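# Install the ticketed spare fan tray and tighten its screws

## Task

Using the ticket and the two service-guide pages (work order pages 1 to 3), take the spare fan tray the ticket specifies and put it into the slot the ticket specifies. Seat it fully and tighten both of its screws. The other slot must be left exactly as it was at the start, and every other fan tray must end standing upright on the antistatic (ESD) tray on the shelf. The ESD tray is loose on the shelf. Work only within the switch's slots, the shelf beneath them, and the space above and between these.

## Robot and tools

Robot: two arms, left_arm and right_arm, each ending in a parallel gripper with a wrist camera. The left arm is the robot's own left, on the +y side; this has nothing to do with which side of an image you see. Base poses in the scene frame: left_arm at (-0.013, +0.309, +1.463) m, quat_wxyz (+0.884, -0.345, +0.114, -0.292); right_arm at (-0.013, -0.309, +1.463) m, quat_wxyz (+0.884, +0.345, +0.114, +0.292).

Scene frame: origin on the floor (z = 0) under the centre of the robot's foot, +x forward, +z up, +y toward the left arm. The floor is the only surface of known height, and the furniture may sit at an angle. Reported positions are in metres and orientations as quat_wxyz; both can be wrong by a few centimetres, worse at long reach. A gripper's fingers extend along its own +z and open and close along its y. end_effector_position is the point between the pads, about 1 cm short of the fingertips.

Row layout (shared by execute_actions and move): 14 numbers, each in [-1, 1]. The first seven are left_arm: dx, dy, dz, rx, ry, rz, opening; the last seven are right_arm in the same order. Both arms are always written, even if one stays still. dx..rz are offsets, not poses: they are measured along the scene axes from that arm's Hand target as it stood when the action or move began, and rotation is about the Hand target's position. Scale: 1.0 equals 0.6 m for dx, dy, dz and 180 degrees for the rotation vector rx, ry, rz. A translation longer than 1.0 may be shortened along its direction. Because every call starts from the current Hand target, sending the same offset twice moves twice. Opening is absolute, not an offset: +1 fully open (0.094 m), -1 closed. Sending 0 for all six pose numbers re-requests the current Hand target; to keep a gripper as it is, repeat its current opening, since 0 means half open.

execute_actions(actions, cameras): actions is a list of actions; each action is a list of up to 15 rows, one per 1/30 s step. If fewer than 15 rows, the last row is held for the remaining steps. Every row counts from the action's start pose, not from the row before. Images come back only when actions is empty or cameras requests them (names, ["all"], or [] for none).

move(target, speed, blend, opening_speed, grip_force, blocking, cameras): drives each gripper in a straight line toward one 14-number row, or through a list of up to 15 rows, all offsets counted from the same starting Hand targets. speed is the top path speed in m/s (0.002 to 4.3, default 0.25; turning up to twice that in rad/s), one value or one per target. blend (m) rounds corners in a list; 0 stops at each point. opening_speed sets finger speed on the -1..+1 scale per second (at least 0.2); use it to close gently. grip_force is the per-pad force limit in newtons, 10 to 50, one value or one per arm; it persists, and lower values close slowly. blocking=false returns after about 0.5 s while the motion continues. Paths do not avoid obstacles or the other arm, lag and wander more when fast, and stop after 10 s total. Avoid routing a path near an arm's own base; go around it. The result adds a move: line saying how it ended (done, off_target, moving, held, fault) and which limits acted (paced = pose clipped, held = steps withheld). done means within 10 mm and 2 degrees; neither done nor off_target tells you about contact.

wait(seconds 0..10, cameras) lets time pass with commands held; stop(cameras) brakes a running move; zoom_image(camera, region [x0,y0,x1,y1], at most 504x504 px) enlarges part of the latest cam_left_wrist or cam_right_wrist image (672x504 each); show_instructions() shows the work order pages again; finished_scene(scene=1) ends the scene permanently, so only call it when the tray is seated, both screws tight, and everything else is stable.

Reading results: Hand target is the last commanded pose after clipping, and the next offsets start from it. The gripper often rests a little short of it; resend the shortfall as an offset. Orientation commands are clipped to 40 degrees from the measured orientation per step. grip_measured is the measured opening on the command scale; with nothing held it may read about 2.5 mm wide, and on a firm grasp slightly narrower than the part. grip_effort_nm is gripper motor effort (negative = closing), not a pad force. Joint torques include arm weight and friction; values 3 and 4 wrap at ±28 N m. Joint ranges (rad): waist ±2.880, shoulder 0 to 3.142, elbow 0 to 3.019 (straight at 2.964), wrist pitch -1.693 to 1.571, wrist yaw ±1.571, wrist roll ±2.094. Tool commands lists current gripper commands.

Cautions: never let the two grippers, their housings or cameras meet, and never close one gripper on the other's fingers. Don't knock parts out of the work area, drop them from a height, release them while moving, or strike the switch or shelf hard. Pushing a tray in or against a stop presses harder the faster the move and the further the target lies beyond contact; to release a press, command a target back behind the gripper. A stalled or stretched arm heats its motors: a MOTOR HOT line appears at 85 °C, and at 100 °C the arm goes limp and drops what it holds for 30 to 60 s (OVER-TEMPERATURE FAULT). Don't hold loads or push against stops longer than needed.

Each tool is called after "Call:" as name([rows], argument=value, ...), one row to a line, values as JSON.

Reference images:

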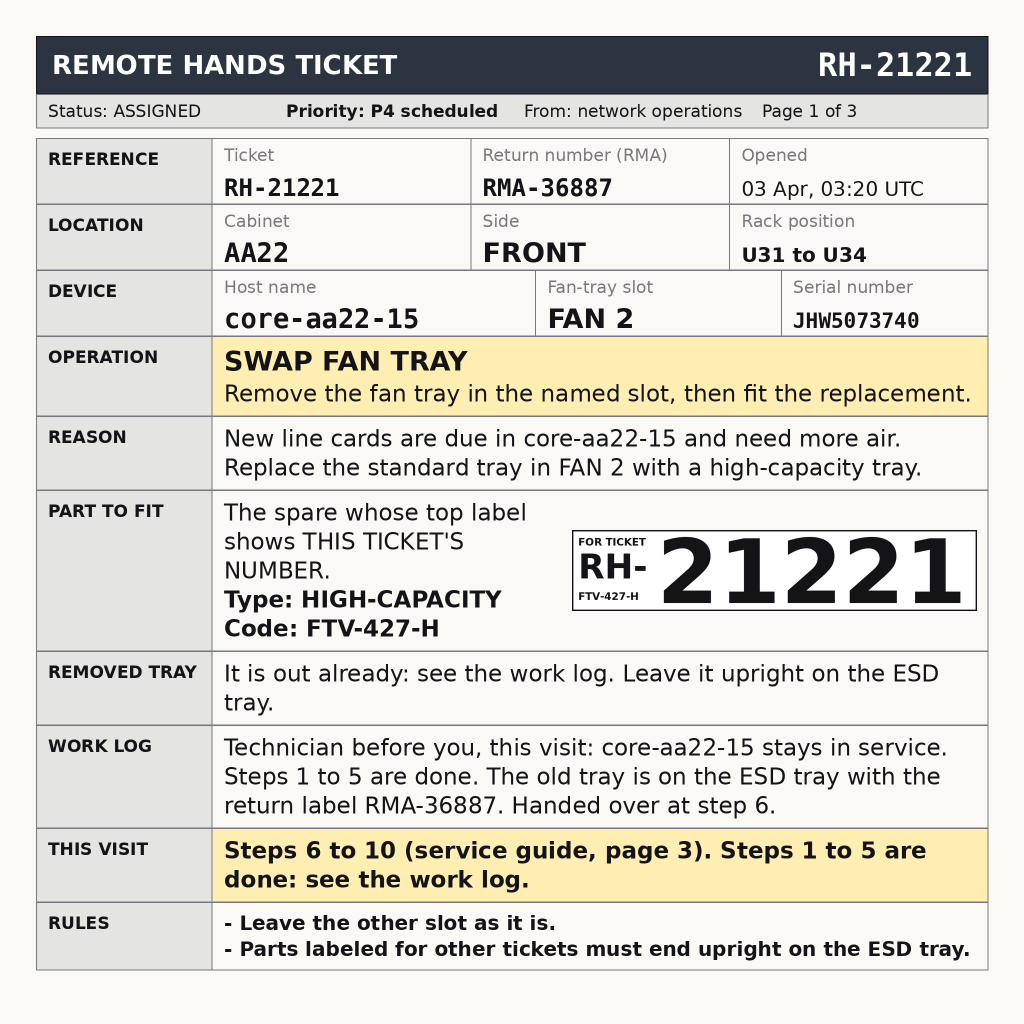

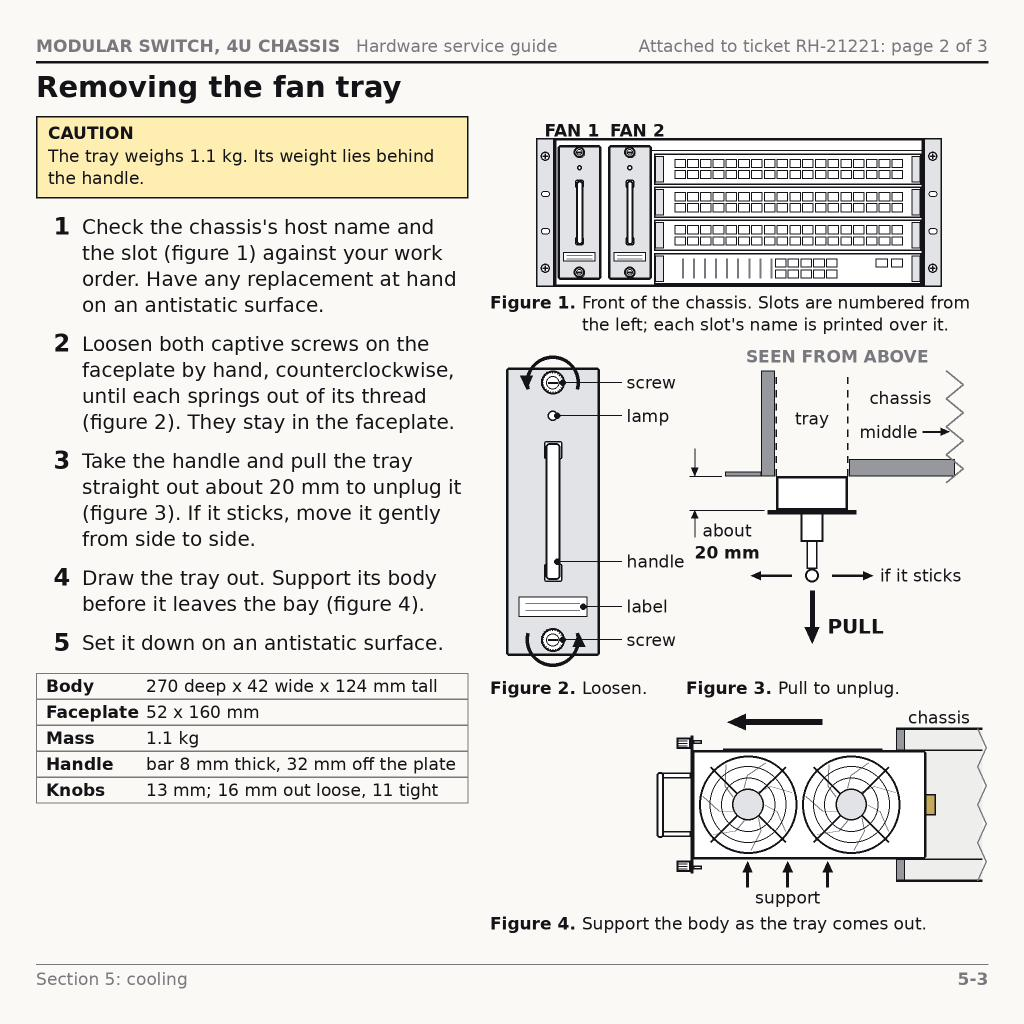

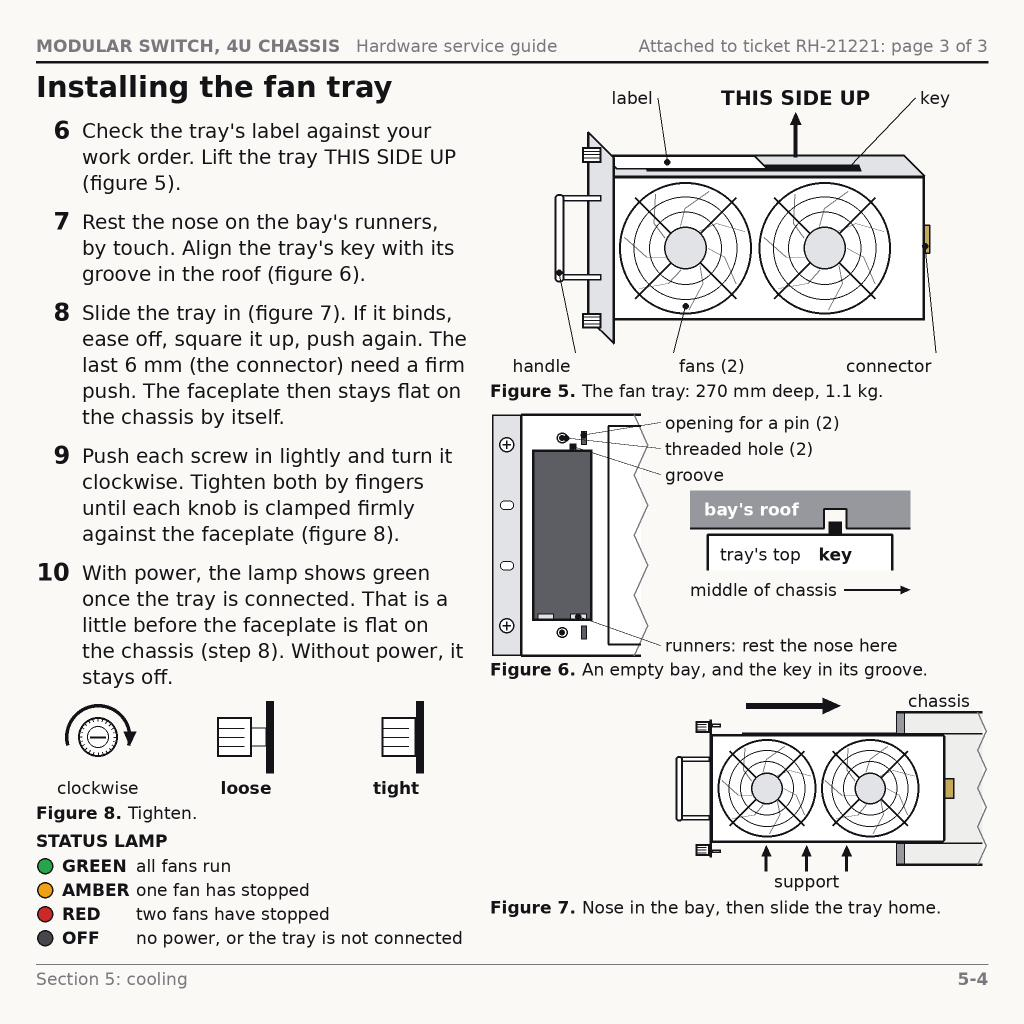

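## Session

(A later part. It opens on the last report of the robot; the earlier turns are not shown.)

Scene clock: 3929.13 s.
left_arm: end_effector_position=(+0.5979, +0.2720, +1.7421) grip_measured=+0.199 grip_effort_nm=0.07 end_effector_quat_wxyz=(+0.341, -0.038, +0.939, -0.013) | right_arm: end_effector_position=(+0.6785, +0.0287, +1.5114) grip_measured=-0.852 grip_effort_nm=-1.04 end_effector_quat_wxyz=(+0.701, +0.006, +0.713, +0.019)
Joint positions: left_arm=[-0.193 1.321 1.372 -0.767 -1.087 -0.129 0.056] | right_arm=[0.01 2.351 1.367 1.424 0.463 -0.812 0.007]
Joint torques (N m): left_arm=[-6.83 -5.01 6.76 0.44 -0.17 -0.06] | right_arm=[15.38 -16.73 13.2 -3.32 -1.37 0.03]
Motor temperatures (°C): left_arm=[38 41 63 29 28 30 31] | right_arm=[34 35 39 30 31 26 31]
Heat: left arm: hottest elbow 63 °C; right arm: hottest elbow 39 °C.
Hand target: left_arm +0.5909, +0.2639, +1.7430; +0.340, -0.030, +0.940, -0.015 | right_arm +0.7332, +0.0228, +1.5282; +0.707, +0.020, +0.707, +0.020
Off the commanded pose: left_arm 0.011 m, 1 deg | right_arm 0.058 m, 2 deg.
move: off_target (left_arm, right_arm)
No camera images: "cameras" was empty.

Call:
move(target=[0,0,0,0,0,0,0.2,0.02,0,0.015,0,0,0,-0.93], speed=0.05, cameras=["all"])

Scene clock: 3934.37 s.
left_arm: end_effector_position=(+0.5979, +0.2720, +1.7421) grip_measured=+0.199 grip_effort_nm=0.07 end_effector_quat_wxyz=(+0.341, -0.038, +0.939, -0.013) | right_arm: end_effector_position=(+0.6794, +0.0287, +1.5123) grip_measured=-0.852 grip_effort_nm=-1.04 end_effector_quat_wxyz=(+0.695, +0.005, +0.718, +0.017)
Joint positions: left_arm=[-0.193 1.321 1.372 -0.767 -1.087 -0.129 0.056] | right_arm=[0.014 2.344 1.367 1.408 0.479 -0.812 0.007]
Joint torques (N m): left_arm=[-6.71 -5.07 6.75 0.44 -0.16 -0.02] | right_arm=[15.15 -17.38 14.54 -3.74 -1.94 0.01]
Motor temperatures (°C): left_arm=[38 41 62 29 28 30 31] | right_arm=[34 36 40 30 32 26 31]
Heat: left arm: hottest elbow 62 °C; right arm: hottest elbow 40 °C.
Hand target: left_arm +0.5909, +0.2639, +1.7430; +0.340, -0.030, +0.940, -0.015 | right_arm +0.7452, +0.0228, +1.5375; +0.707, +0.020, +0.707, +0.020
Off the commanded pose: left_arm 0.011 m, 1 deg | right_arm 0.071 m, 3 deg.
move: off_target (left_arm, right_arm)

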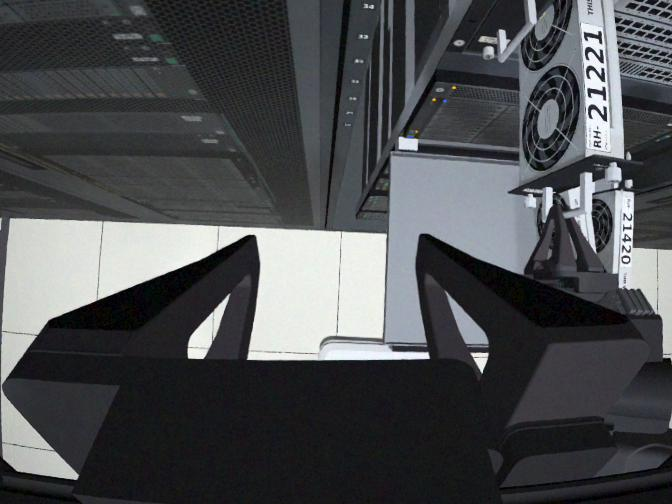

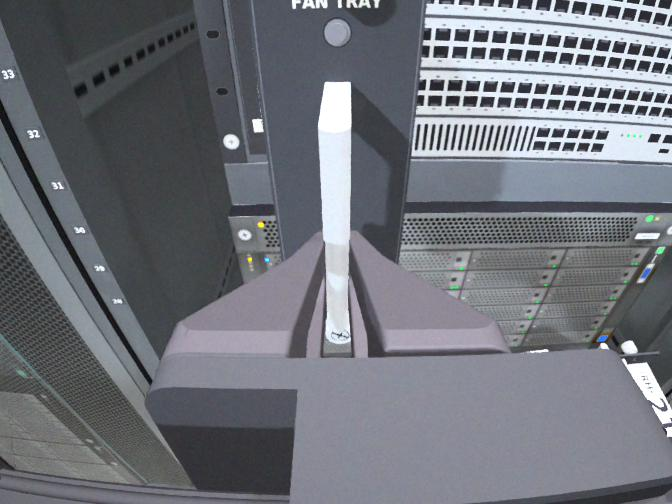

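Call:
move(target=[0,0,0,0,0,0,0.2,0.02,0,0.01,0,0,0,-0.93], speed=0.05, cameras=[])

Scene clock: 3946.20 s.
left_arm: end_effector_position=(+0.5979, +0.2720, +1.7421) grip_measured=+0.199 grip_effort_nm=0.07 end_effector_quat_wxyz=(+0.341, -0.038, +0.939, -0.013) | right_arm: end_effector_position=(+0.6812, +0.0287, +1.5124) grip_measured=-0.852 grip_effort_nm=-1.04 end_effector_quat_wxyz=(+0.690, -0.001, +0.723, +0.017)
Joint positions: left_arm=[-0.193 1.321 1.372 -0.767 -1.087 -0.129 0.056] | right_arm=[0.014 2.334 1.364 1.382 0.484 -0.812 0.007]
Joint torques (N m): left_arm=[-7.06 -5.19 6.74 0.43 -0.18 -0.03] | right_arm=[15.09 -17.26 16.14 -3.77 -2.19 0.01]
Motor temperatures (°C): left_arm=[38 40 61 29 28 30 30] | right_arm=[34 35 43 30 34 26 32]
Heat: left arm: hottest elbow 61 °C; right arm: hottest elbow 43 °C.
Hand target: left_arm +0.5909, +0.2639, +1.7430; +0.340, -0.030, +0.940, -0.015 | right_arm +0.7573, +0.0227, +1.5435; +0.707, +0.020, +0.706, +0.020
Off the commanded pose: left_arm 0.011 m, 1 deg | right_arm 0.082 m, 4 deg.
move: off_target (left_arm, right_arm)
No camera images: "cameras" was empty.

Call:
move(target=[0,0,0,0,0,0,0.2,0.015,0,0.005,0,0,0,-0.93], speed=0.05, cameras=[])

Scene clock: 3953.50 s.
left_arm: end_effector_position=(+0.5979, +0.2720, +1.7421) grip_measured=+0.199 grip_effort_nm=0.07 end_effector_quat_wxyz=(+0.341, -0.038, +0.939, -0.013) | right_arm: end_effector_position=(+0.6821, +0.0289, +1.5123) grip_measured=-0.852 grip_effort_nm=-1.04 end_effector_quat_wxyz=(+0.686, -0.004, +0.727, +0.018)
Joint positions: left_arm=[-0.193 1.321 1.372 -0.767 -1.087 -0.129 0.056] | right_arm=[0.014 2.328 1.363 1.366 0.488 -0.81 0.007]
Joint torques (N m): left_arm=[-6.77 -5.25 6.74 0.47 -0.17 -0.05] | right_arm=[14.8 -17.2 17.31 -3.86 -2.45 -0.01]
Motor temperatures (°C): left_arm=[37 40 60 29 28 30 30] | right_arm=[34 35 44 31 36 26 32]
Heat: left arm: hottest elbow 60 °C; right arm: hottest elbow 44 °C.
Hand target: left_arm +0.5909, +0.2639, +1.7430; +0.340, -0.030, +0.940, -0.015 | right_arm +0.7662, +0.0228, +1.5462; +0.707, +0.020, +0.707, +0.020
Off the commanded pose: left_arm 0.011 m, 1 deg | right_arm 0.091 m, 4 deg.
move: off_target (left_arm, right_arm)
No camera images: "cameras" was empty.

Call:
zoom_image(camera="cam_left_wrist", region=[430, 0, 672, 240])

Call:
execute_actions(actions=[])

Call:
zoom_image(camera="cam_left_wrist", region=[430, 0, 672, 240])

Scaled by 2.083 from the camera's 672x504 image, which has a finer 960x720 frame.
This view is cut from an older image: the scene may have changed since it was taken.

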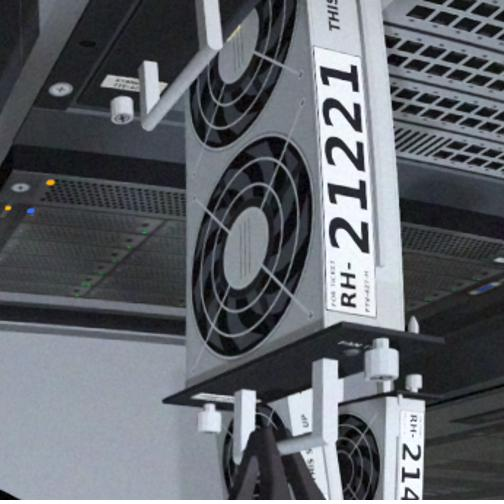

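Scene clock: 3964.93 s.
left_arm: end_effector_position=(+0.5979, +0.2720, +1.7421) grip_measured=+0.199 grip_effort_nm=0.07 end_effector_quat_wxyz=(+0.341, -0.038, +0.939, -0.013) | right_arm: end_effector_position=(+0.6821, +0.0289, +1.5123) grip_measured=-0.852 grip_effort_nm=-1.04 end_effector_quat_wxyz=(+0.686, -0.004, +0.727, +0.018)
Joint positions: left_arm=[-0.193 1.321 1.372 -0.767 -1.087 -0.129 0.056] | right_arm=[0.014 2.328 1.363 1.366 0.488 -0.81 0.007]
Joint velocities: within noise
Joint torques (N m): left_arm=[-6.83 -5.3 6.68 0.44 -0.2 -0.02] | right_arm=[14.8 -17.14 17.33 -3.86 -2.45 0]
Motor temperatures (°C): left_arm=[37 39 59 29 28 30 30] | right_arm=[34 36 49 31 38 26 32]
Heat: left arm: hottest elbow 59 °C; right arm: hottest elbow 49 °C.
Hand target: left_arm +0.5909, +0.2639, +1.7430; +0.340, -0.030, +0.940, -0.015 | right_arm +0.7662, +0.0228, +1.5462; +0.707, +0.020, +0.707, +0.020
Tool commands: left_gripper/opening=+0.2 right_gripper/opening=-0.93
Off the commanded pose: left_arm 0.011 m, 1 deg | right_arm 0.091 m, 4 deg.

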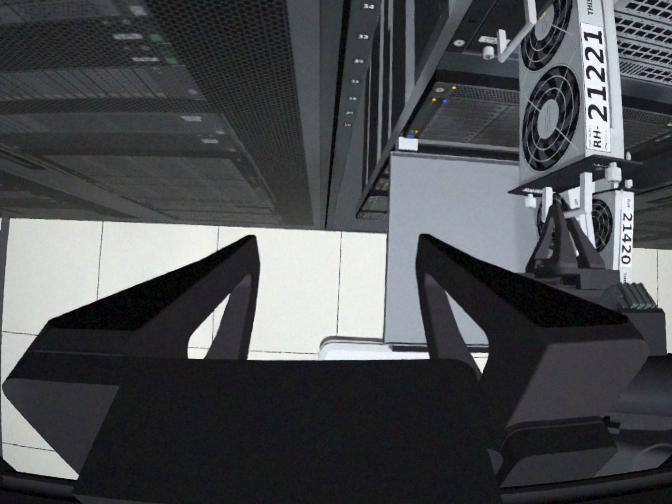

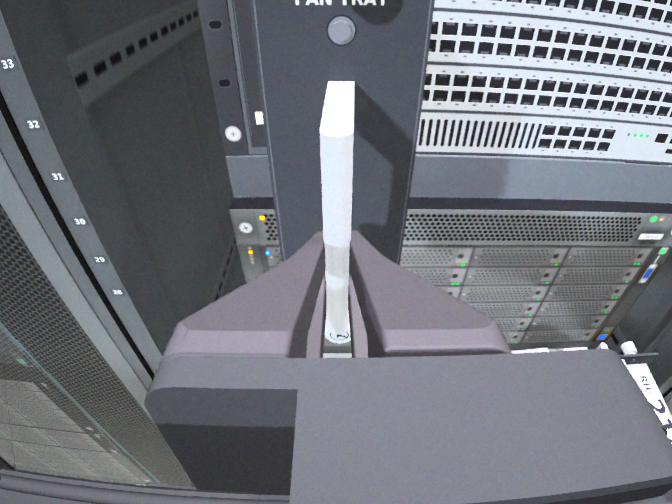

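Scaled by 2.083 from the camera's 672x504 image, which has a finer 960x720 frame.

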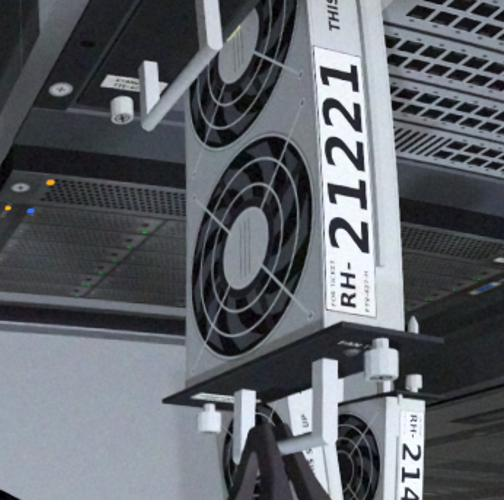

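Call:
move(target=[0,0,0,0,0,0,0.2,-0.02,0,0.02,0,0,0,-0.93], speed=0.05, cameras=[])

Call:
move(target=[0,0,0,0,0,0,0.2,-0.01,0,0.02,0,0,0,-0.93], speed=0.05, cameras=["all"])

Call:
zoom_image(camera="cam_left_wrist", region=[430, 0, 672, 240])

Scene clock: 4006.87 s.
left_arm: end_effector_position=(+0.5979, +0.2720, +1.7421) grip_measured=+0.199 grip_effort_nm=0.07 end_effector_quat_wxyz=(+0.341, -0.038, +0.939, -0.013) | right_arm: end_effector_position=(+0.6819, +0.0288, +1.5126) grip_measured=-0.852 grip_effort_nm=-1.04 end_effector_quat_wxyz=(+0.682, -0.004, +0.731, +0.016)
Joint positions: left_arm=[-0.193 1.321 1.372 -0.767 -1.087 -0.129 0.056] | right_arm=[0.017 2.323 1.361 1.355 0.502 -0.81 0.007]
Joint torques (N m): left_arm=[-6.77 -5.19 6.79 0.35 -0.18 -0.02] | right_arm=[16.32 -18.08 15.77 -3.04 -2.27 -0.09]
Motor temperatures (°C): left_arm=[36 38 57 29 28 30 30] | right_arm=[34 38 58 31 44 26 32]
Heat: left arm: hottest elbow 57 °C; right arm: hottest elbow 58 °C.
Hand target: left_arm +0.5909, +0.2639, +1.7430; +0.340, -0.030, +0.940, -0.015 | right_arm +0.7543, +0.0227, +1.5583; +0.707, +0.020, +0.707, +0.020
Off the commanded pose: left_arm 0.011 m, 1 deg | right_arm 0.086 m, 5 deg.
move: off_target (left_arm, right_arm)
No camera images: "cameras" was empty.

Scene clock: 4007.70 s.
left_arm: end_effector_position=(+0.5979, +0.2720, +1.7421) grip_measured=+0.199 grip_effort_nm=0.07 end_effector_quat_wxyz=(+0.341, -0.038, +0.939, -0.013) | right_arm: end_effector_position=(+0.6818, +0.0289, +1.5132) grip_measured=-0.852 grip_effort_nm=-1.04 end_effector_quat_wxyz=(+0.676, -0.006, +0.737, +0.015)
Joint positions: left_arm=[-0.193 1.321 1.372 -0.767 -1.087 -0.129 0.056] | right_arm=[0.021 2.316 1.359 1.338 0.517 -0.81 0.007]
Joint torques (N m): left_arm=[-6.95 -5.48 6.69 0.43 -0.17 -0.03] | right_arm=[17.44 -18.73 14.95 -2.36 -2.27 -0.16]
Motor temperatures (°C): left_arm=[36 38 57 29 28 30 30] | right_arm=[34 38 58 31 44 26 32]
Heat: left arm: hottest elbow 57 °C; right arm: hottest elbow 58 °C.
Hand target: left_arm +0.5909, +0.2639, +1.7430; +0.340, -0.030, +0.940, -0.015 | right_arm +0.7482, +0.0228, +1.5705; +0.707, +0.020, +0.707, +0.020
Off the commanded pose: left_arm 0.011 m, 1 deg | right_arm 0.088 m, 6 deg.
move: off_target (left_arm, right_arm)

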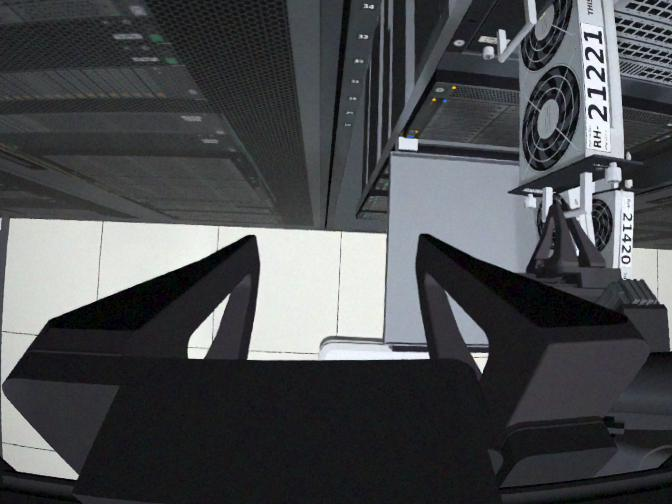

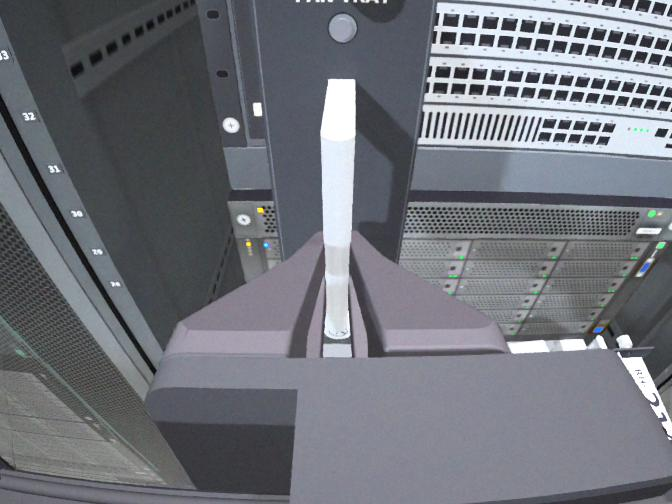

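Scaled by 2.083 from the camera's 672x504 image, which has a finer 960x720 frame.

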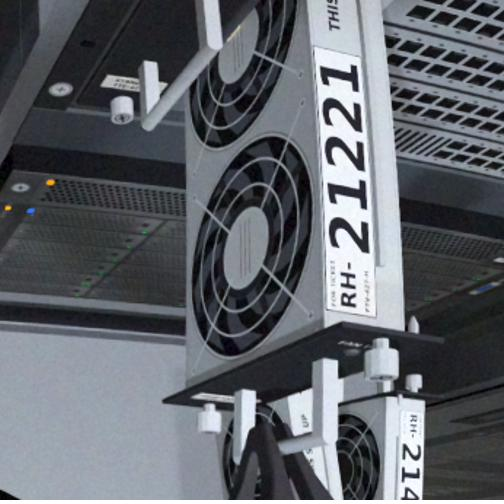

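Call:
move(target=[0,0,0,0,0,0,0.2,-0.09,0.003,-0.1,0,0,0,-0.93], speed=0.1, cameras=["all"])

Call:
zoom_image(camera="cam_left_wrist", region=[430, 0, 672, 240])

Scene clock: 4037.30 s.
left_arm: end_effector_position=(+0.5979, +0.2720, +1.7421) grip_measured=+0.199 grip_effort_nm=0.07 end_effector_quat_wxyz=(+0.341, -0.038, +0.939, -0.013) | right_arm: end_effector_position=(+0.6791, +0.0286, +1.5122) grip_measured=-0.852 grip_effort_nm=-1.04 end_effector_quat_wxyz=(+0.698, +0.002, +0.716, +0.021)
Joint positions: left_arm=[-0.193 1.321 1.372 -0.767 -1.087 -0.129 0.056] | right_arm=[0.011 2.342 1.362 1.408 0.464 -0.81 0.007]
Joint torques (N m): left_arm=[-6.83 -5.25 6.72 0.47 -0.18 -0.03] | right_arm=[16.09 -13.57 8.7 0.88 -1.09 -0.02]
Motor temperatures (°C): left_arm=[36 37 56 29 28 30 29] | right_arm=[35 35 52 30 45 26 32]
Heat: left arm: hottest elbow 56 °C; right arm: hottest elbow 52 °C.
Hand target: left_arm +0.5909, +0.2639, +1.7430; +0.340, -0.030, +0.940, -0.015 | right_arm +0.6943, +0.0246, +1.5105; +0.707, +0.020, +0.707, +0.020
Off the commanded pose: left_arm 0.011 m, 1 deg | right_arm 0.016 m, 3 deg.
move: off_target (left_arm, right_arm)

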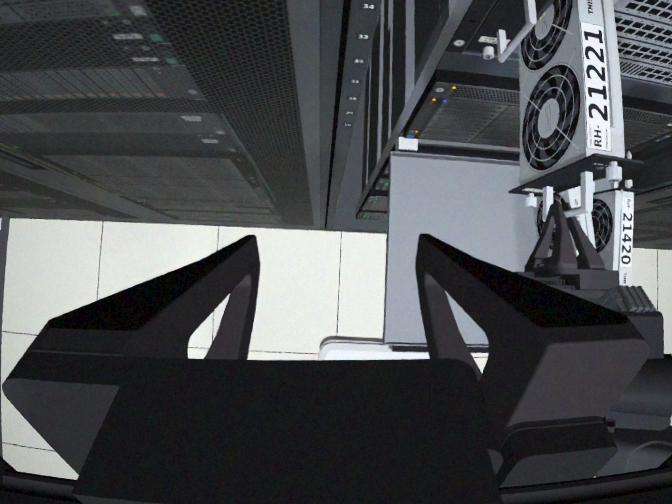

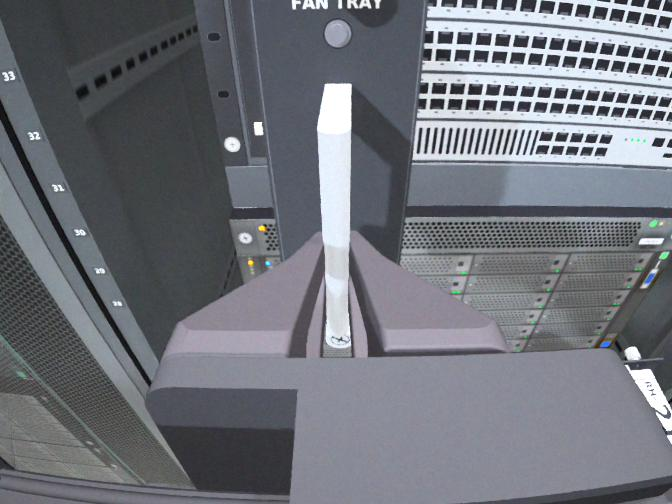

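Scaled by 2.083 from the camera's 672x504 image, which has a finer 960x720 frame.

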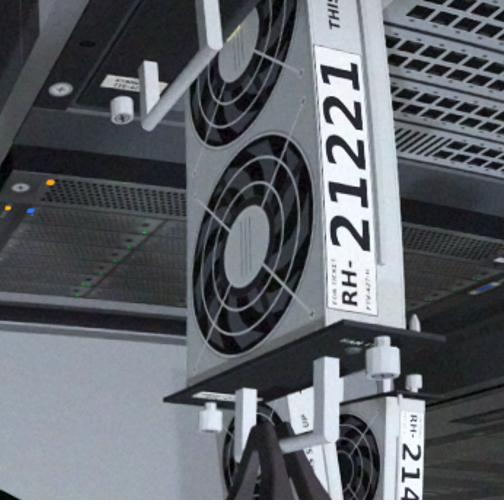

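Call:
move(target=[0.082,-0.397,0,0.022,0,-0.025,0.35,0,0,0,0,0,0,-0.93], speed=0.2, cameras=["all"])

Scene clock: 4107.50 s.
left_arm: end_effector_position=(+0.6373, +0.0350, +1.7317) grip_measured=+0.348 grip_effort_nm=0.10 end_effector_quat_wxyz=(+0.335, +0.024, +0.942, +0.010) | right_arm: end_effector_position=(+0.6791, +0.0286, +1.5122) grip_measured=-0.852 grip_effort_nm=-1.04 end_effector_quat_wxyz=(+0.698, +0.002, +0.716, +0.021)
Joint positions: left_arm=[-0.321 1.895 1.785 -0.835 -1.173 -0.242 0.063] | right_arm=[0.011 2.342 1.362 1.408 0.464 -0.81 0.007]
Joint torques (N m): left_arm=[-11.34 -9.35 10.95 0.29 -0.29 -0.03] | right_arm=[16.03 -13.57 8.69 0.95 -1.09 -0.02]
Motor temperatures (°C): left_arm=[36 36 55 29 28 30 29] | right_arm=[35 36 45 30 39 26 33]
Heat: left arm: hottest elbow 55 °C; right arm: hottest elbow 45 °C.
Hand target: left_arm +0.6402, +0.0258, +1.7430; +0.340, +0.019, +0.940, +0.004 | right_arm +0.6943, +0.0246, +1.5105; +0.707, +0.020, +0.707, +0.020
Off the commanded pose: left_arm 0.015 m, 1 deg | right_arm 0.016 m, 3 deg.
move: off_target (left_arm, right_arm)

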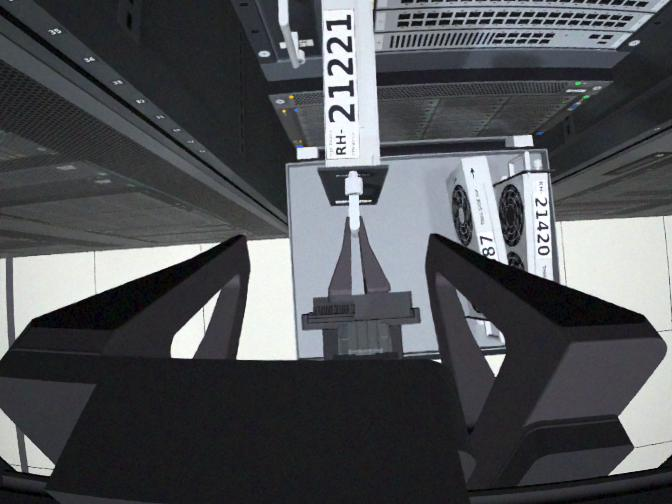

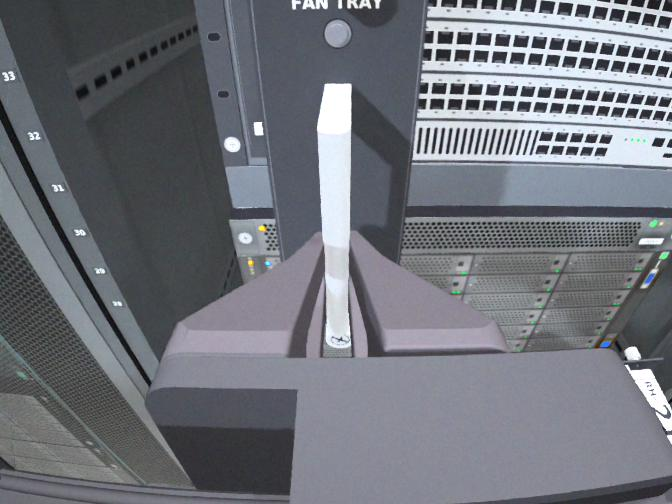

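Call:
move(target=[0.152,-0.013,-0.2,0,0,0.007,0.35,0,0,0,0,0,0,-0.93], speed=0.15, cameras=["all"])

Scene clock: 4126.87 s.
left_arm: end_effector_position=(+0.7106, +0.0116, +1.6360) grip_measured=+0.348 grip_effort_nm=0.10 end_effector_quat_wxyz=(+0.341, +0.023, +0.940, +0.001) | right_arm: end_effector_position=(+0.6791, +0.0286, +1.5122) grip_measured=-0.852 grip_effort_nm=-1.04 end_effector_quat_wxyz=(+0.698, +0.002, +0.716, +0.021)
Joint positions: left_arm=[-0.168 2.018 1.798 -0.464 -1.054 0.032 0.063] | right_arm=[0.011 2.342 1.362 1.408 0.464 -0.81 0.007]
Joint torques (N m): left_arm=[-9.76 -11.81 11 1.58 0.08 0.15] | right_arm=[16.03 -13.51 8.69 0.91 -1.09 -0.02]
Motor temperatures (°C): left_arm=[36 37 57 29 28 30 29] | right_arm=[35 36 44 30 38 26 33]
Heat: left arm: hottest elbow 57 °C; right arm: hottest elbow 44 °C.
Hand target: left_arm +0.7313, +0.0179, +1.6229; +0.340, +0.009, +0.940, +0.007 | right_arm +0.6943, +0.0246, +1.5105; +0.707, +0.020, +0.707, +0.020
Off the commanded pose: left_arm 0.025 m, 2 deg | right_arm 0.016 m, 3 deg.
move: off_target (left_arm, right_arm)

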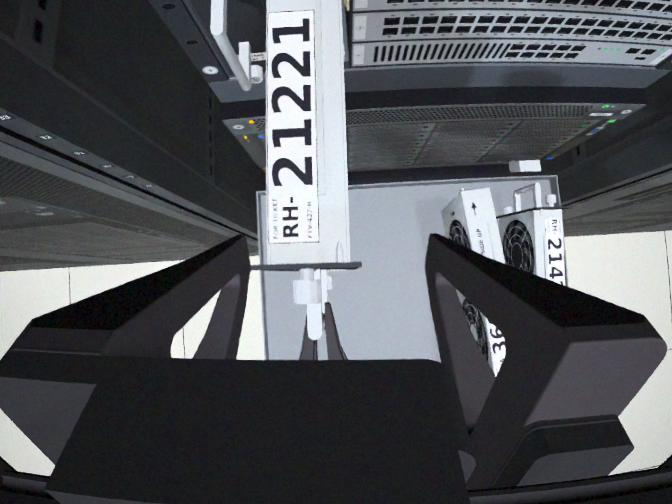

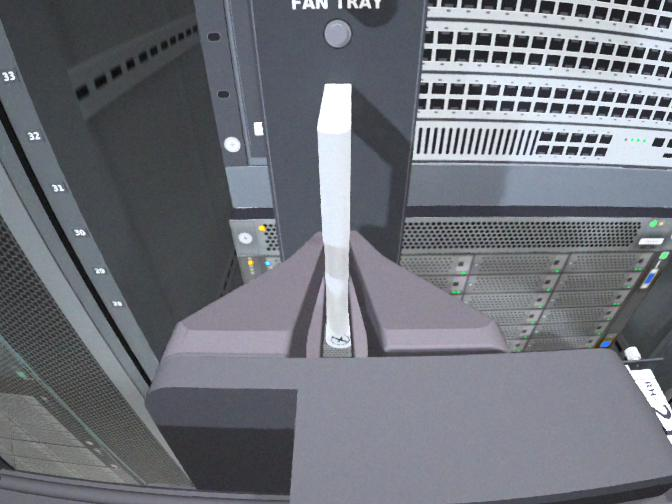

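Call:
move(target=[0.07,0.03,0,0,0,0,0.35,0,0,0,0,0,0,-0.93], speed=0.15, cameras=["cam_left_wrist"])

Scene clock: 4134.57 s.
left_arm: end_effector_position=(+0.7563, +0.0296, +1.6400) grip_measured=+0.348 grip_effort_nm=0.10 end_effector_quat_wxyz=(+0.348, +0.012, +0.937, -0.003) | right_arm: end_effector_position=(+0.6791, +0.0286, +1.5122) grip_measured=-0.852 grip_effort_nm=-1.04 end_effector_quat_wxyz=(+0.698, +0.002, +0.716, +0.021)
Joint positions: left_arm=[-0.123 2.054 1.922 -0.479 -1.017 0.086 0.063] | right_arm=[0.011 2.342 1.362 1.408 0.464 -0.81 0.007]
Joint torques (N m): left_arm=[-9.99 -12.75 11.03 0.51 0.11 0.18] | right_arm=[16.09 -13.57 8.69 0.92 -1.09 -0.02]
Motor temperatures (°C): left_arm=[36 37 58 29 28 30 29] | right_arm=[35 35 44 30 38 26 33]
Heat: left arm: hottest elbow 58 °C; right arm: hottest elbow 44 °C.
Hand target: left_arm +0.7733, +0.0358, +1.6229; +0.340, +0.009, +0.940, +0.007 | right_arm +0.6943, +0.0246, +1.5105; +0.707, +0.020, +0.707, +0.020
Off the commanded pose: left_arm 0.025 m, 2 deg | right_arm 0.016 m, 3 deg.
move: off_target (left_arm, right_arm)
Images, in order (width x height): cam_left_wrist 672x504.

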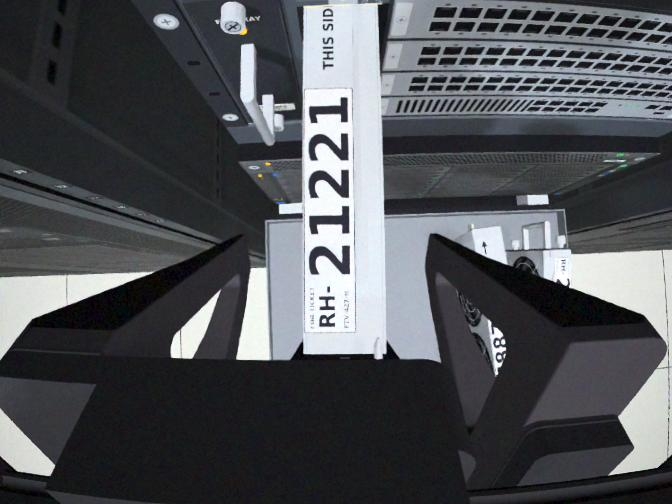

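Call:
move(target=[0.03,-0.002,-0.14,0,0,0,0.35,0,0,0,0,0,0,-0.93], speed=0.12, cameras=["all"])

Scene clock: 4146.53 s.
left_arm: end_effector_position=(+0.7842, +0.0307, +1.5706) grip_measured=+0.348 grip_effort_nm=0.10 end_effector_quat_wxyz=(+0.350, +0.009, +0.937, -0.005) | right_arm: end_effector_position=(+0.6790, +0.0288, +1.5120) grip_measured=-0.852 grip_effort_nm=-1.04 end_effector_quat_wxyz=(+0.698, +0.002, +0.716, +0.021)
Joint positions: left_arm=[-0.035 2.115 1.904 -0.32 -0.942 0.171 0.063] | right_arm=[0.011 2.343 1.362 1.408 0.464 -0.81 0.007]
Joint torques (N m): left_arm=[-10.52 -13.92 7.94 1.74 0.16 0.15] | right_arm=[16.03 -13.51 8.68 0.94 -1.09 -0.02]
Motor temperatures (°C): left_arm=[36 37 58 29 28 30 29] | right_arm=[35 35 43 30 38 26 33]
Heat: left arm: hottest elbow 58 °C; right arm: hottest elbow 43 °C.
Hand target: left_arm +0.7914, +0.0347, +1.5390; +0.340, +0.009, +0.940, +0.007 | right_arm +0.6942, +0.0247, +1.5103; +0.707, +0.020, +0.707, +0.020
Off the commanded pose: left_arm 0.033 m, 2 deg | right_arm 0.016 m, 3 deg.
move: off_target (left_arm, right_arm)

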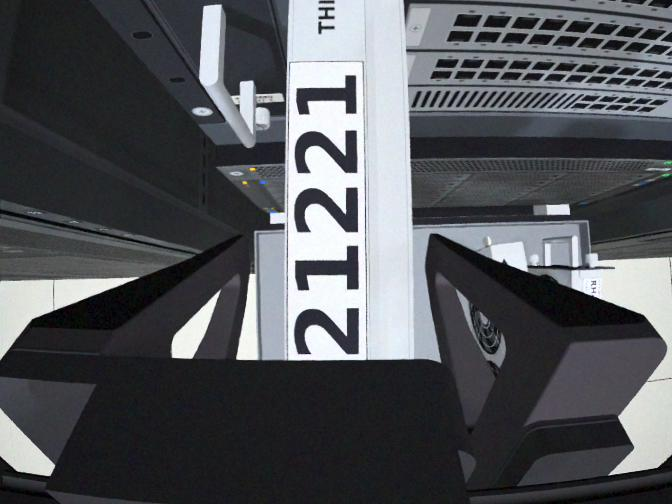

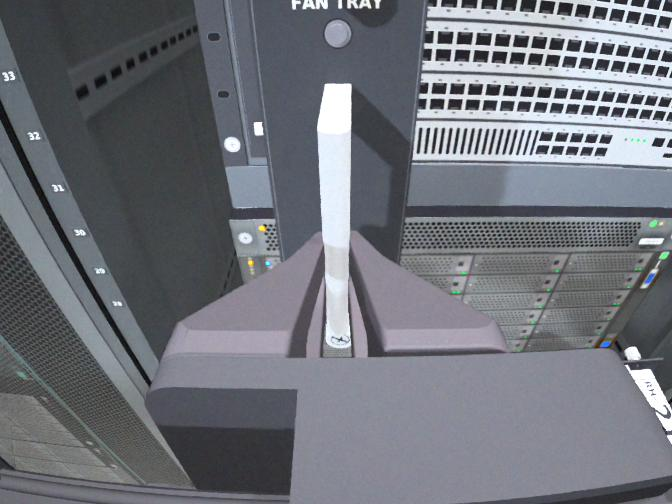

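Call:
move(target=[-0.015,-0.01,-0.035,0,0,0,0.35,0,0,0,0,0,0,-0.93], speed=0.1, cameras=["cam_left_wrist"])

Scene clock: 4156.43 s.
left_arm: end_effector_position=(+0.7801, +0.0260, +1.5609) grip_measured=+0.348 grip_effort_nm=0.10 end_effector_quat_wxyz=(+0.357, +0.003, +0.934, -0.008) | right_arm: end_effector_position=(+0.6790, +0.0288, +1.5120) grip_measured=-0.852 grip_effort_nm=-1.04 end_effector_quat_wxyz=(+0.698, +0.002, +0.716, +0.021)
Joint positions: left_arm=[-0.032 2.116 1.866 -0.258 -0.934 0.178 0.063] | right_arm=[0.011 2.343 1.362 1.408 0.464 -0.81 0.007]
Joint torques (N m): left_arm=[-10.17 -12.98 6.72 1.69 0.17 0.16] | right_arm=[16.03 -13.51 8.68 0.92 -1.09 -0.02]
Motor temperatures (°C): left_arm=[36 38 58 29 28 30 29] | right_arm=[35 35 43 30 38 26 33]
Heat: left arm: hottest elbow 58 °C; right arm: hottest elbow 43 °C.
Hand target: left_arm +0.7824, +0.0288, +1.5180; +0.340, +0.009, +0.940, +0.007 | right_arm +0.6942, +0.0247, +1.5103; +0.707, +0.020, +0.707, +0.020
Off the commanded pose: left_arm 0.043 m, 3 deg | right_arm 0.016 m, 3 deg.
move: off_target (left_arm, right_arm)
Images, in order (width x height): cam_left_wrist 672x504.

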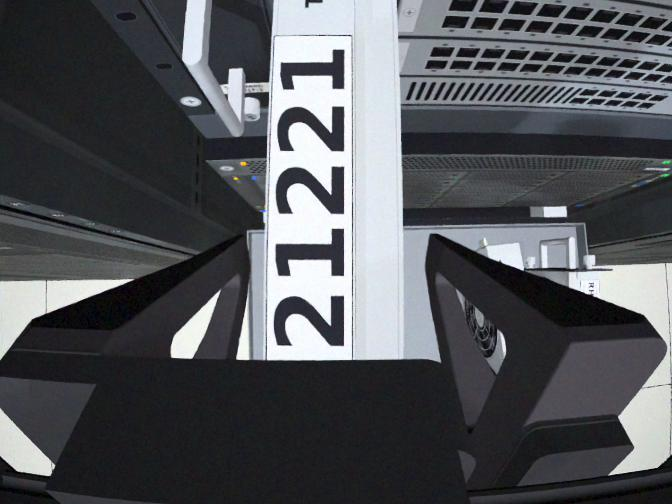

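Call:
move(target=[-0.005,0.006,-0.025,0,0,0,0.35,0,0,0,0,0,0,-0.93], speed=0.1, cameras=["cam_left_wrist"])

Scene clock: 4163.17 s.
left_arm: end_effector_position=(+0.7767, +0.0226, +1.5557) grip_measured=+0.348 grip_effort_nm=0.10 end_effector_quat_wxyz=(+0.362, +0.005, +0.932, -0.009) | right_arm: end_effector_position=(+0.6791, +0.0285, +1.5120) grip_measured=-0.852 grip_effort_nm=-1.04 end_effector_quat_wxyz=(+0.698, +0.002, +0.716, +0.021)
Joint positions: left_arm=[-0.031 2.115 1.84 -0.214 -0.928 0.196 0.063] | right_arm=[0.01 2.343 1.362 1.409 0.463 -0.81 0.007]
Joint torques (N m): left_arm=[-8.59 -13.33 5.63 1.7 0.47 0.1] | right_arm=[16.03 -13.51 8.69 0.91 -1.07 -0.02]
Motor temperatures (°C): left_arm=[36 38 57 29 28 30 29] | right_arm=[35 35 43 30 38 26 33]
Heat: left arm: hottest elbow 57 °C; right arm: hottest elbow 43 °C.
Hand target: left_arm +0.7794, +0.0323, +1.5030; +0.340, +0.009, +0.940, +0.007 | right_arm +0.6943, +0.0245, +1.5103; +0.707, +0.020, +0.707, +0.020
Off the commanded pose: left_arm 0.054 m, 3 deg | right_arm 0.016 m, 3 deg.
move: off_target (left_arm, right_arm)
Images, in order (width x height): cam_left_wrist 672x504.

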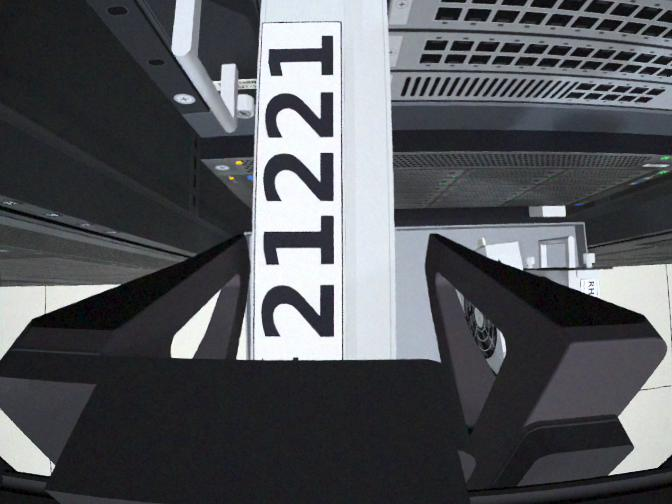

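Call:
move(target=[0,0.005,0,0,0,0,-0.3,0,0,0,0,0,0,-0.93], speed=0.1, opening_speed=0.4, cameras=["all"])

Scene clock: 4173.27 s.
left_arm: end_effector_position=(+0.7767, +0.0261, +1.5559) grip_measured=-0.020 grip_effort_nm=-1.02 end_effector_quat_wxyz=(+0.363, +0.005, +0.932, -0.009) | right_arm: end_effector_position=(+0.6790, +0.0286, +1.5119) grip_measured=-0.852 grip_effort_nm=-1.04 end_effector_quat_wxyz=(+0.698, +0.002, +0.715, +0.021)
Joint positions: left_arm=[-0.028 2.107 1.83 -0.208 -0.926 0.2 0.046] | right_arm=[0.01 2.343 1.362 1.41 0.463 -0.81 0.007]
Joint torques (N m): left_arm=[-8.88 -13.16 6.01 1.58 0.45 0.1] | right_arm=[16.03 -13.51 8.68 0.88 -1.06 -0.02]
Motor temperatures (°C): left_arm=[36 38 56 29 29 30 29] | right_arm=[35 35 43 30 38 26 33]
Heat: left arm: hottest elbow 56 °C; right arm: hottest elbow 43 °C.
Hand target: left_arm +0.7794, +0.0354, +1.5028; +0.340, +0.009, +0.940, +0.008 | right_arm +0.6942, +0.0247, +1.5103; +0.707, +0.020, +0.707, +0.020
Off the commanded pose: left_arm 0.054 m, 3 deg | right_arm 0.016 m, 3 deg.
move: off_target (left_arm, right_arm)

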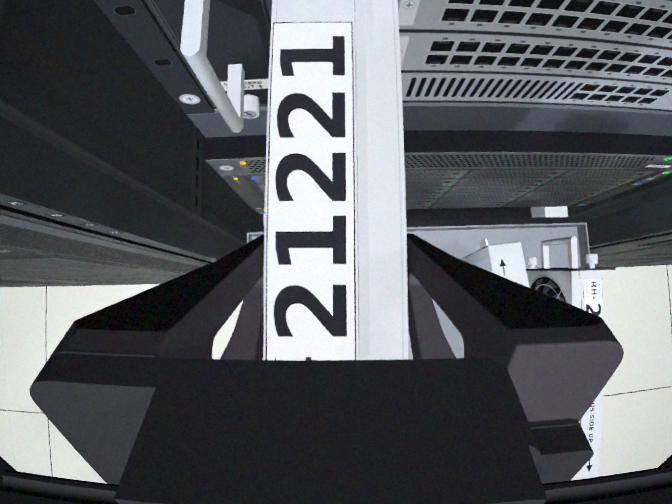

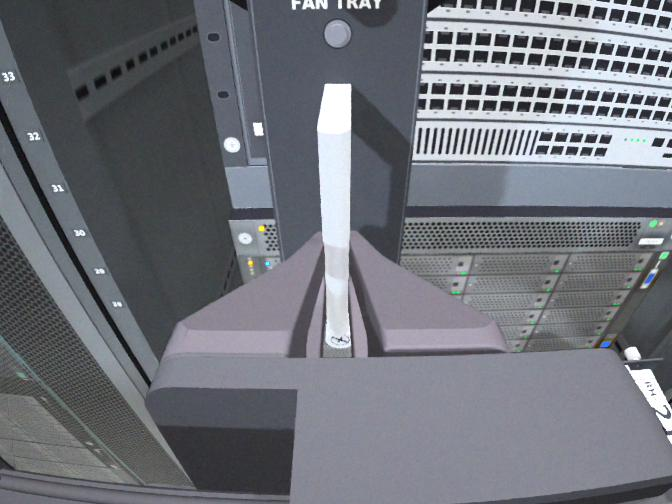

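Call:
move(target=[0.03,0.01,0.15,0,0,0,-0.3,0,0,0,0,0,0,-0.93], speed=0.06, cameras=[])

Scene clock: 4186.60 s.
left_arm: end_effector_position=(+0.7751, +0.0281, +1.5532) grip_measured=-0.021 grip_effort_nm=-1.02 end_effector_quat_wxyz=(+0.320, +0.010, +0.947, -0.002) | right_arm: end_effector_position=(+0.6790, +0.0288, +1.5120) grip_measured=-0.852 grip_effort_nm=-1.04 end_effector_quat_wxyz=(+0.699, +0.002, +0.715, +0.021)
Joint positions: left_arm=[-0.028 2.133 1.926 -0.425 -0.947 0.094 0.046] | right_arm=[0.01 2.343 1.362 1.41 0.462 -0.81 0.007]
Joint torques (N m): left_arm=[-14.15 -16.38 13.08 0.36 -0.94 0.54] | right_arm=[16.09 -13.51 8.66 0.87 -1.02 -0.02]
Motor temperatures (°C): left_arm=[36 38 55 29 29 30 29] | right_arm=[35 35 43 30 37 26 33]
Heat: left arm: hottest elbow 55 °C; right arm: hottest elbow 43 °C.
Hand target: left_arm +0.7975, +0.0416, +1.5930; +0.340, +0.008, +0.940, +0.007 | right_arm +0.6942, +0.0247, +1.5104; +0.707, +0.020, +0.707, +0.020
Off the commanded pose: left_arm 0.047 m, 3 deg | right_arm 0.016 m, 3 deg.
move: off_target (left_arm, right_arm)
No camera images: "cameras" was empty.

Call:
move([
  [0,0,0,0,0,0,-0.3,0,0,0,0,0,0,0.0],
  [0,0,0,0,0,0,-0.3,-0.15,0,0,0,0,0,0.0],
], speed=0.1, cameras=["all"])

Call:
zoom_image(camera="cam_right_wrist", region=[200, 0, 500, 300])

Scene clock: 4196.60 s.
left_arm: end_effector_position=(+0.7753, +0.0281, +1.5532) grip_measured=-0.021 grip_effort_nm=-1.03 end_effector_quat_wxyz=(+0.320, +0.010, +0.947, -0.002) | right_arm: end_effector_position=(+0.6049, +0.0274, +1.4941) grip_measured=-0.002 grip_effort_nm=0.10 end_effector_quat_wxyz=(+0.684, -0.008, +0.729, +0.027)
Joint positions: left_arm=[-0.028 2.134 1.929 -0.429 -0.948 0.092 0.046] | right_arm=[0.051 2.339 1.173 1.553 0.515 -0.809 0.047]
Joint torques (N m): left_arm=[-13.8 -16.62 13 0.4 -0.94 0.54] | right_arm=[17.55 -15.15 3.86 1.24 -0.26 -0.07]
Motor temperatures (°C): left_arm=[37 39 57 29 29 30 30] | right_arm=[35 34 42 30 37 26 33]
Heat: left arm: hottest elbow 57 °C; right arm: hottest elbow 42 °C.
Hand target: left_arm +0.7974, +0.0415, +1.5929; +0.340, +0.009, +0.940, +0.008 | right_arm +0.6043, +0.0246, +1.5103; +0.707, +0.020, +0.707, +0.020
Off the commanded pose: left_arm 0.048 m, 3 deg | right_arm 0.017 m, 5 deg.
joint sent to its limit (right arm) — joint 4 (wrist pitch), upper limit. The joint targets are off in orientation, not in position.
move: off_target (left_arm, right_arm)

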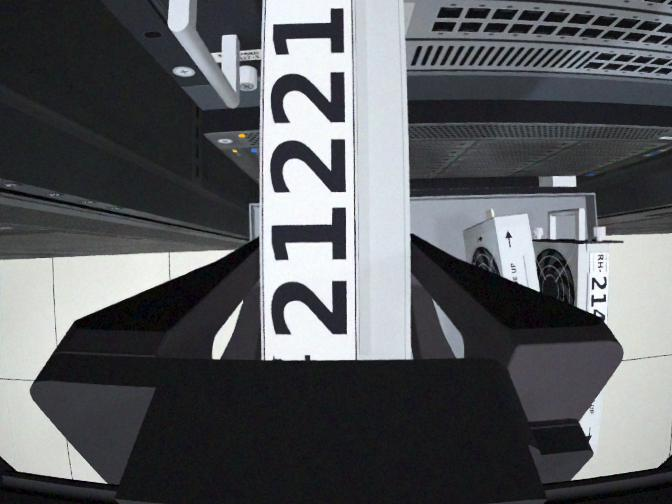

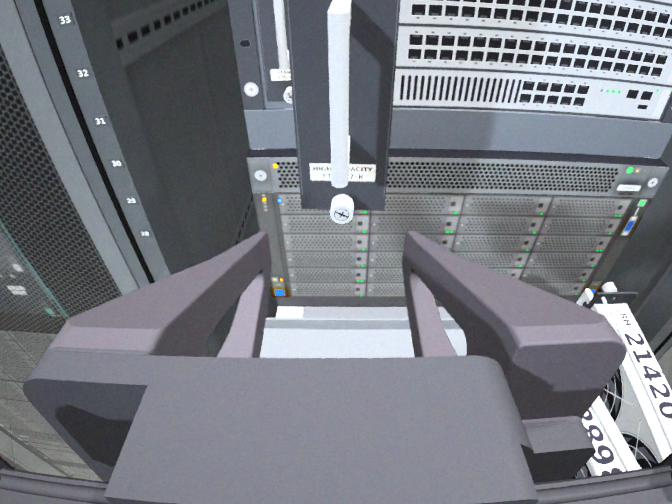

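Scaled by 1.680 from the camera's 672x504 image, which has a finer 960x720 frame.

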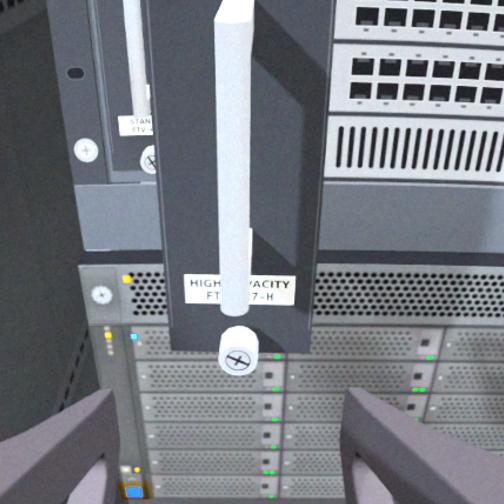

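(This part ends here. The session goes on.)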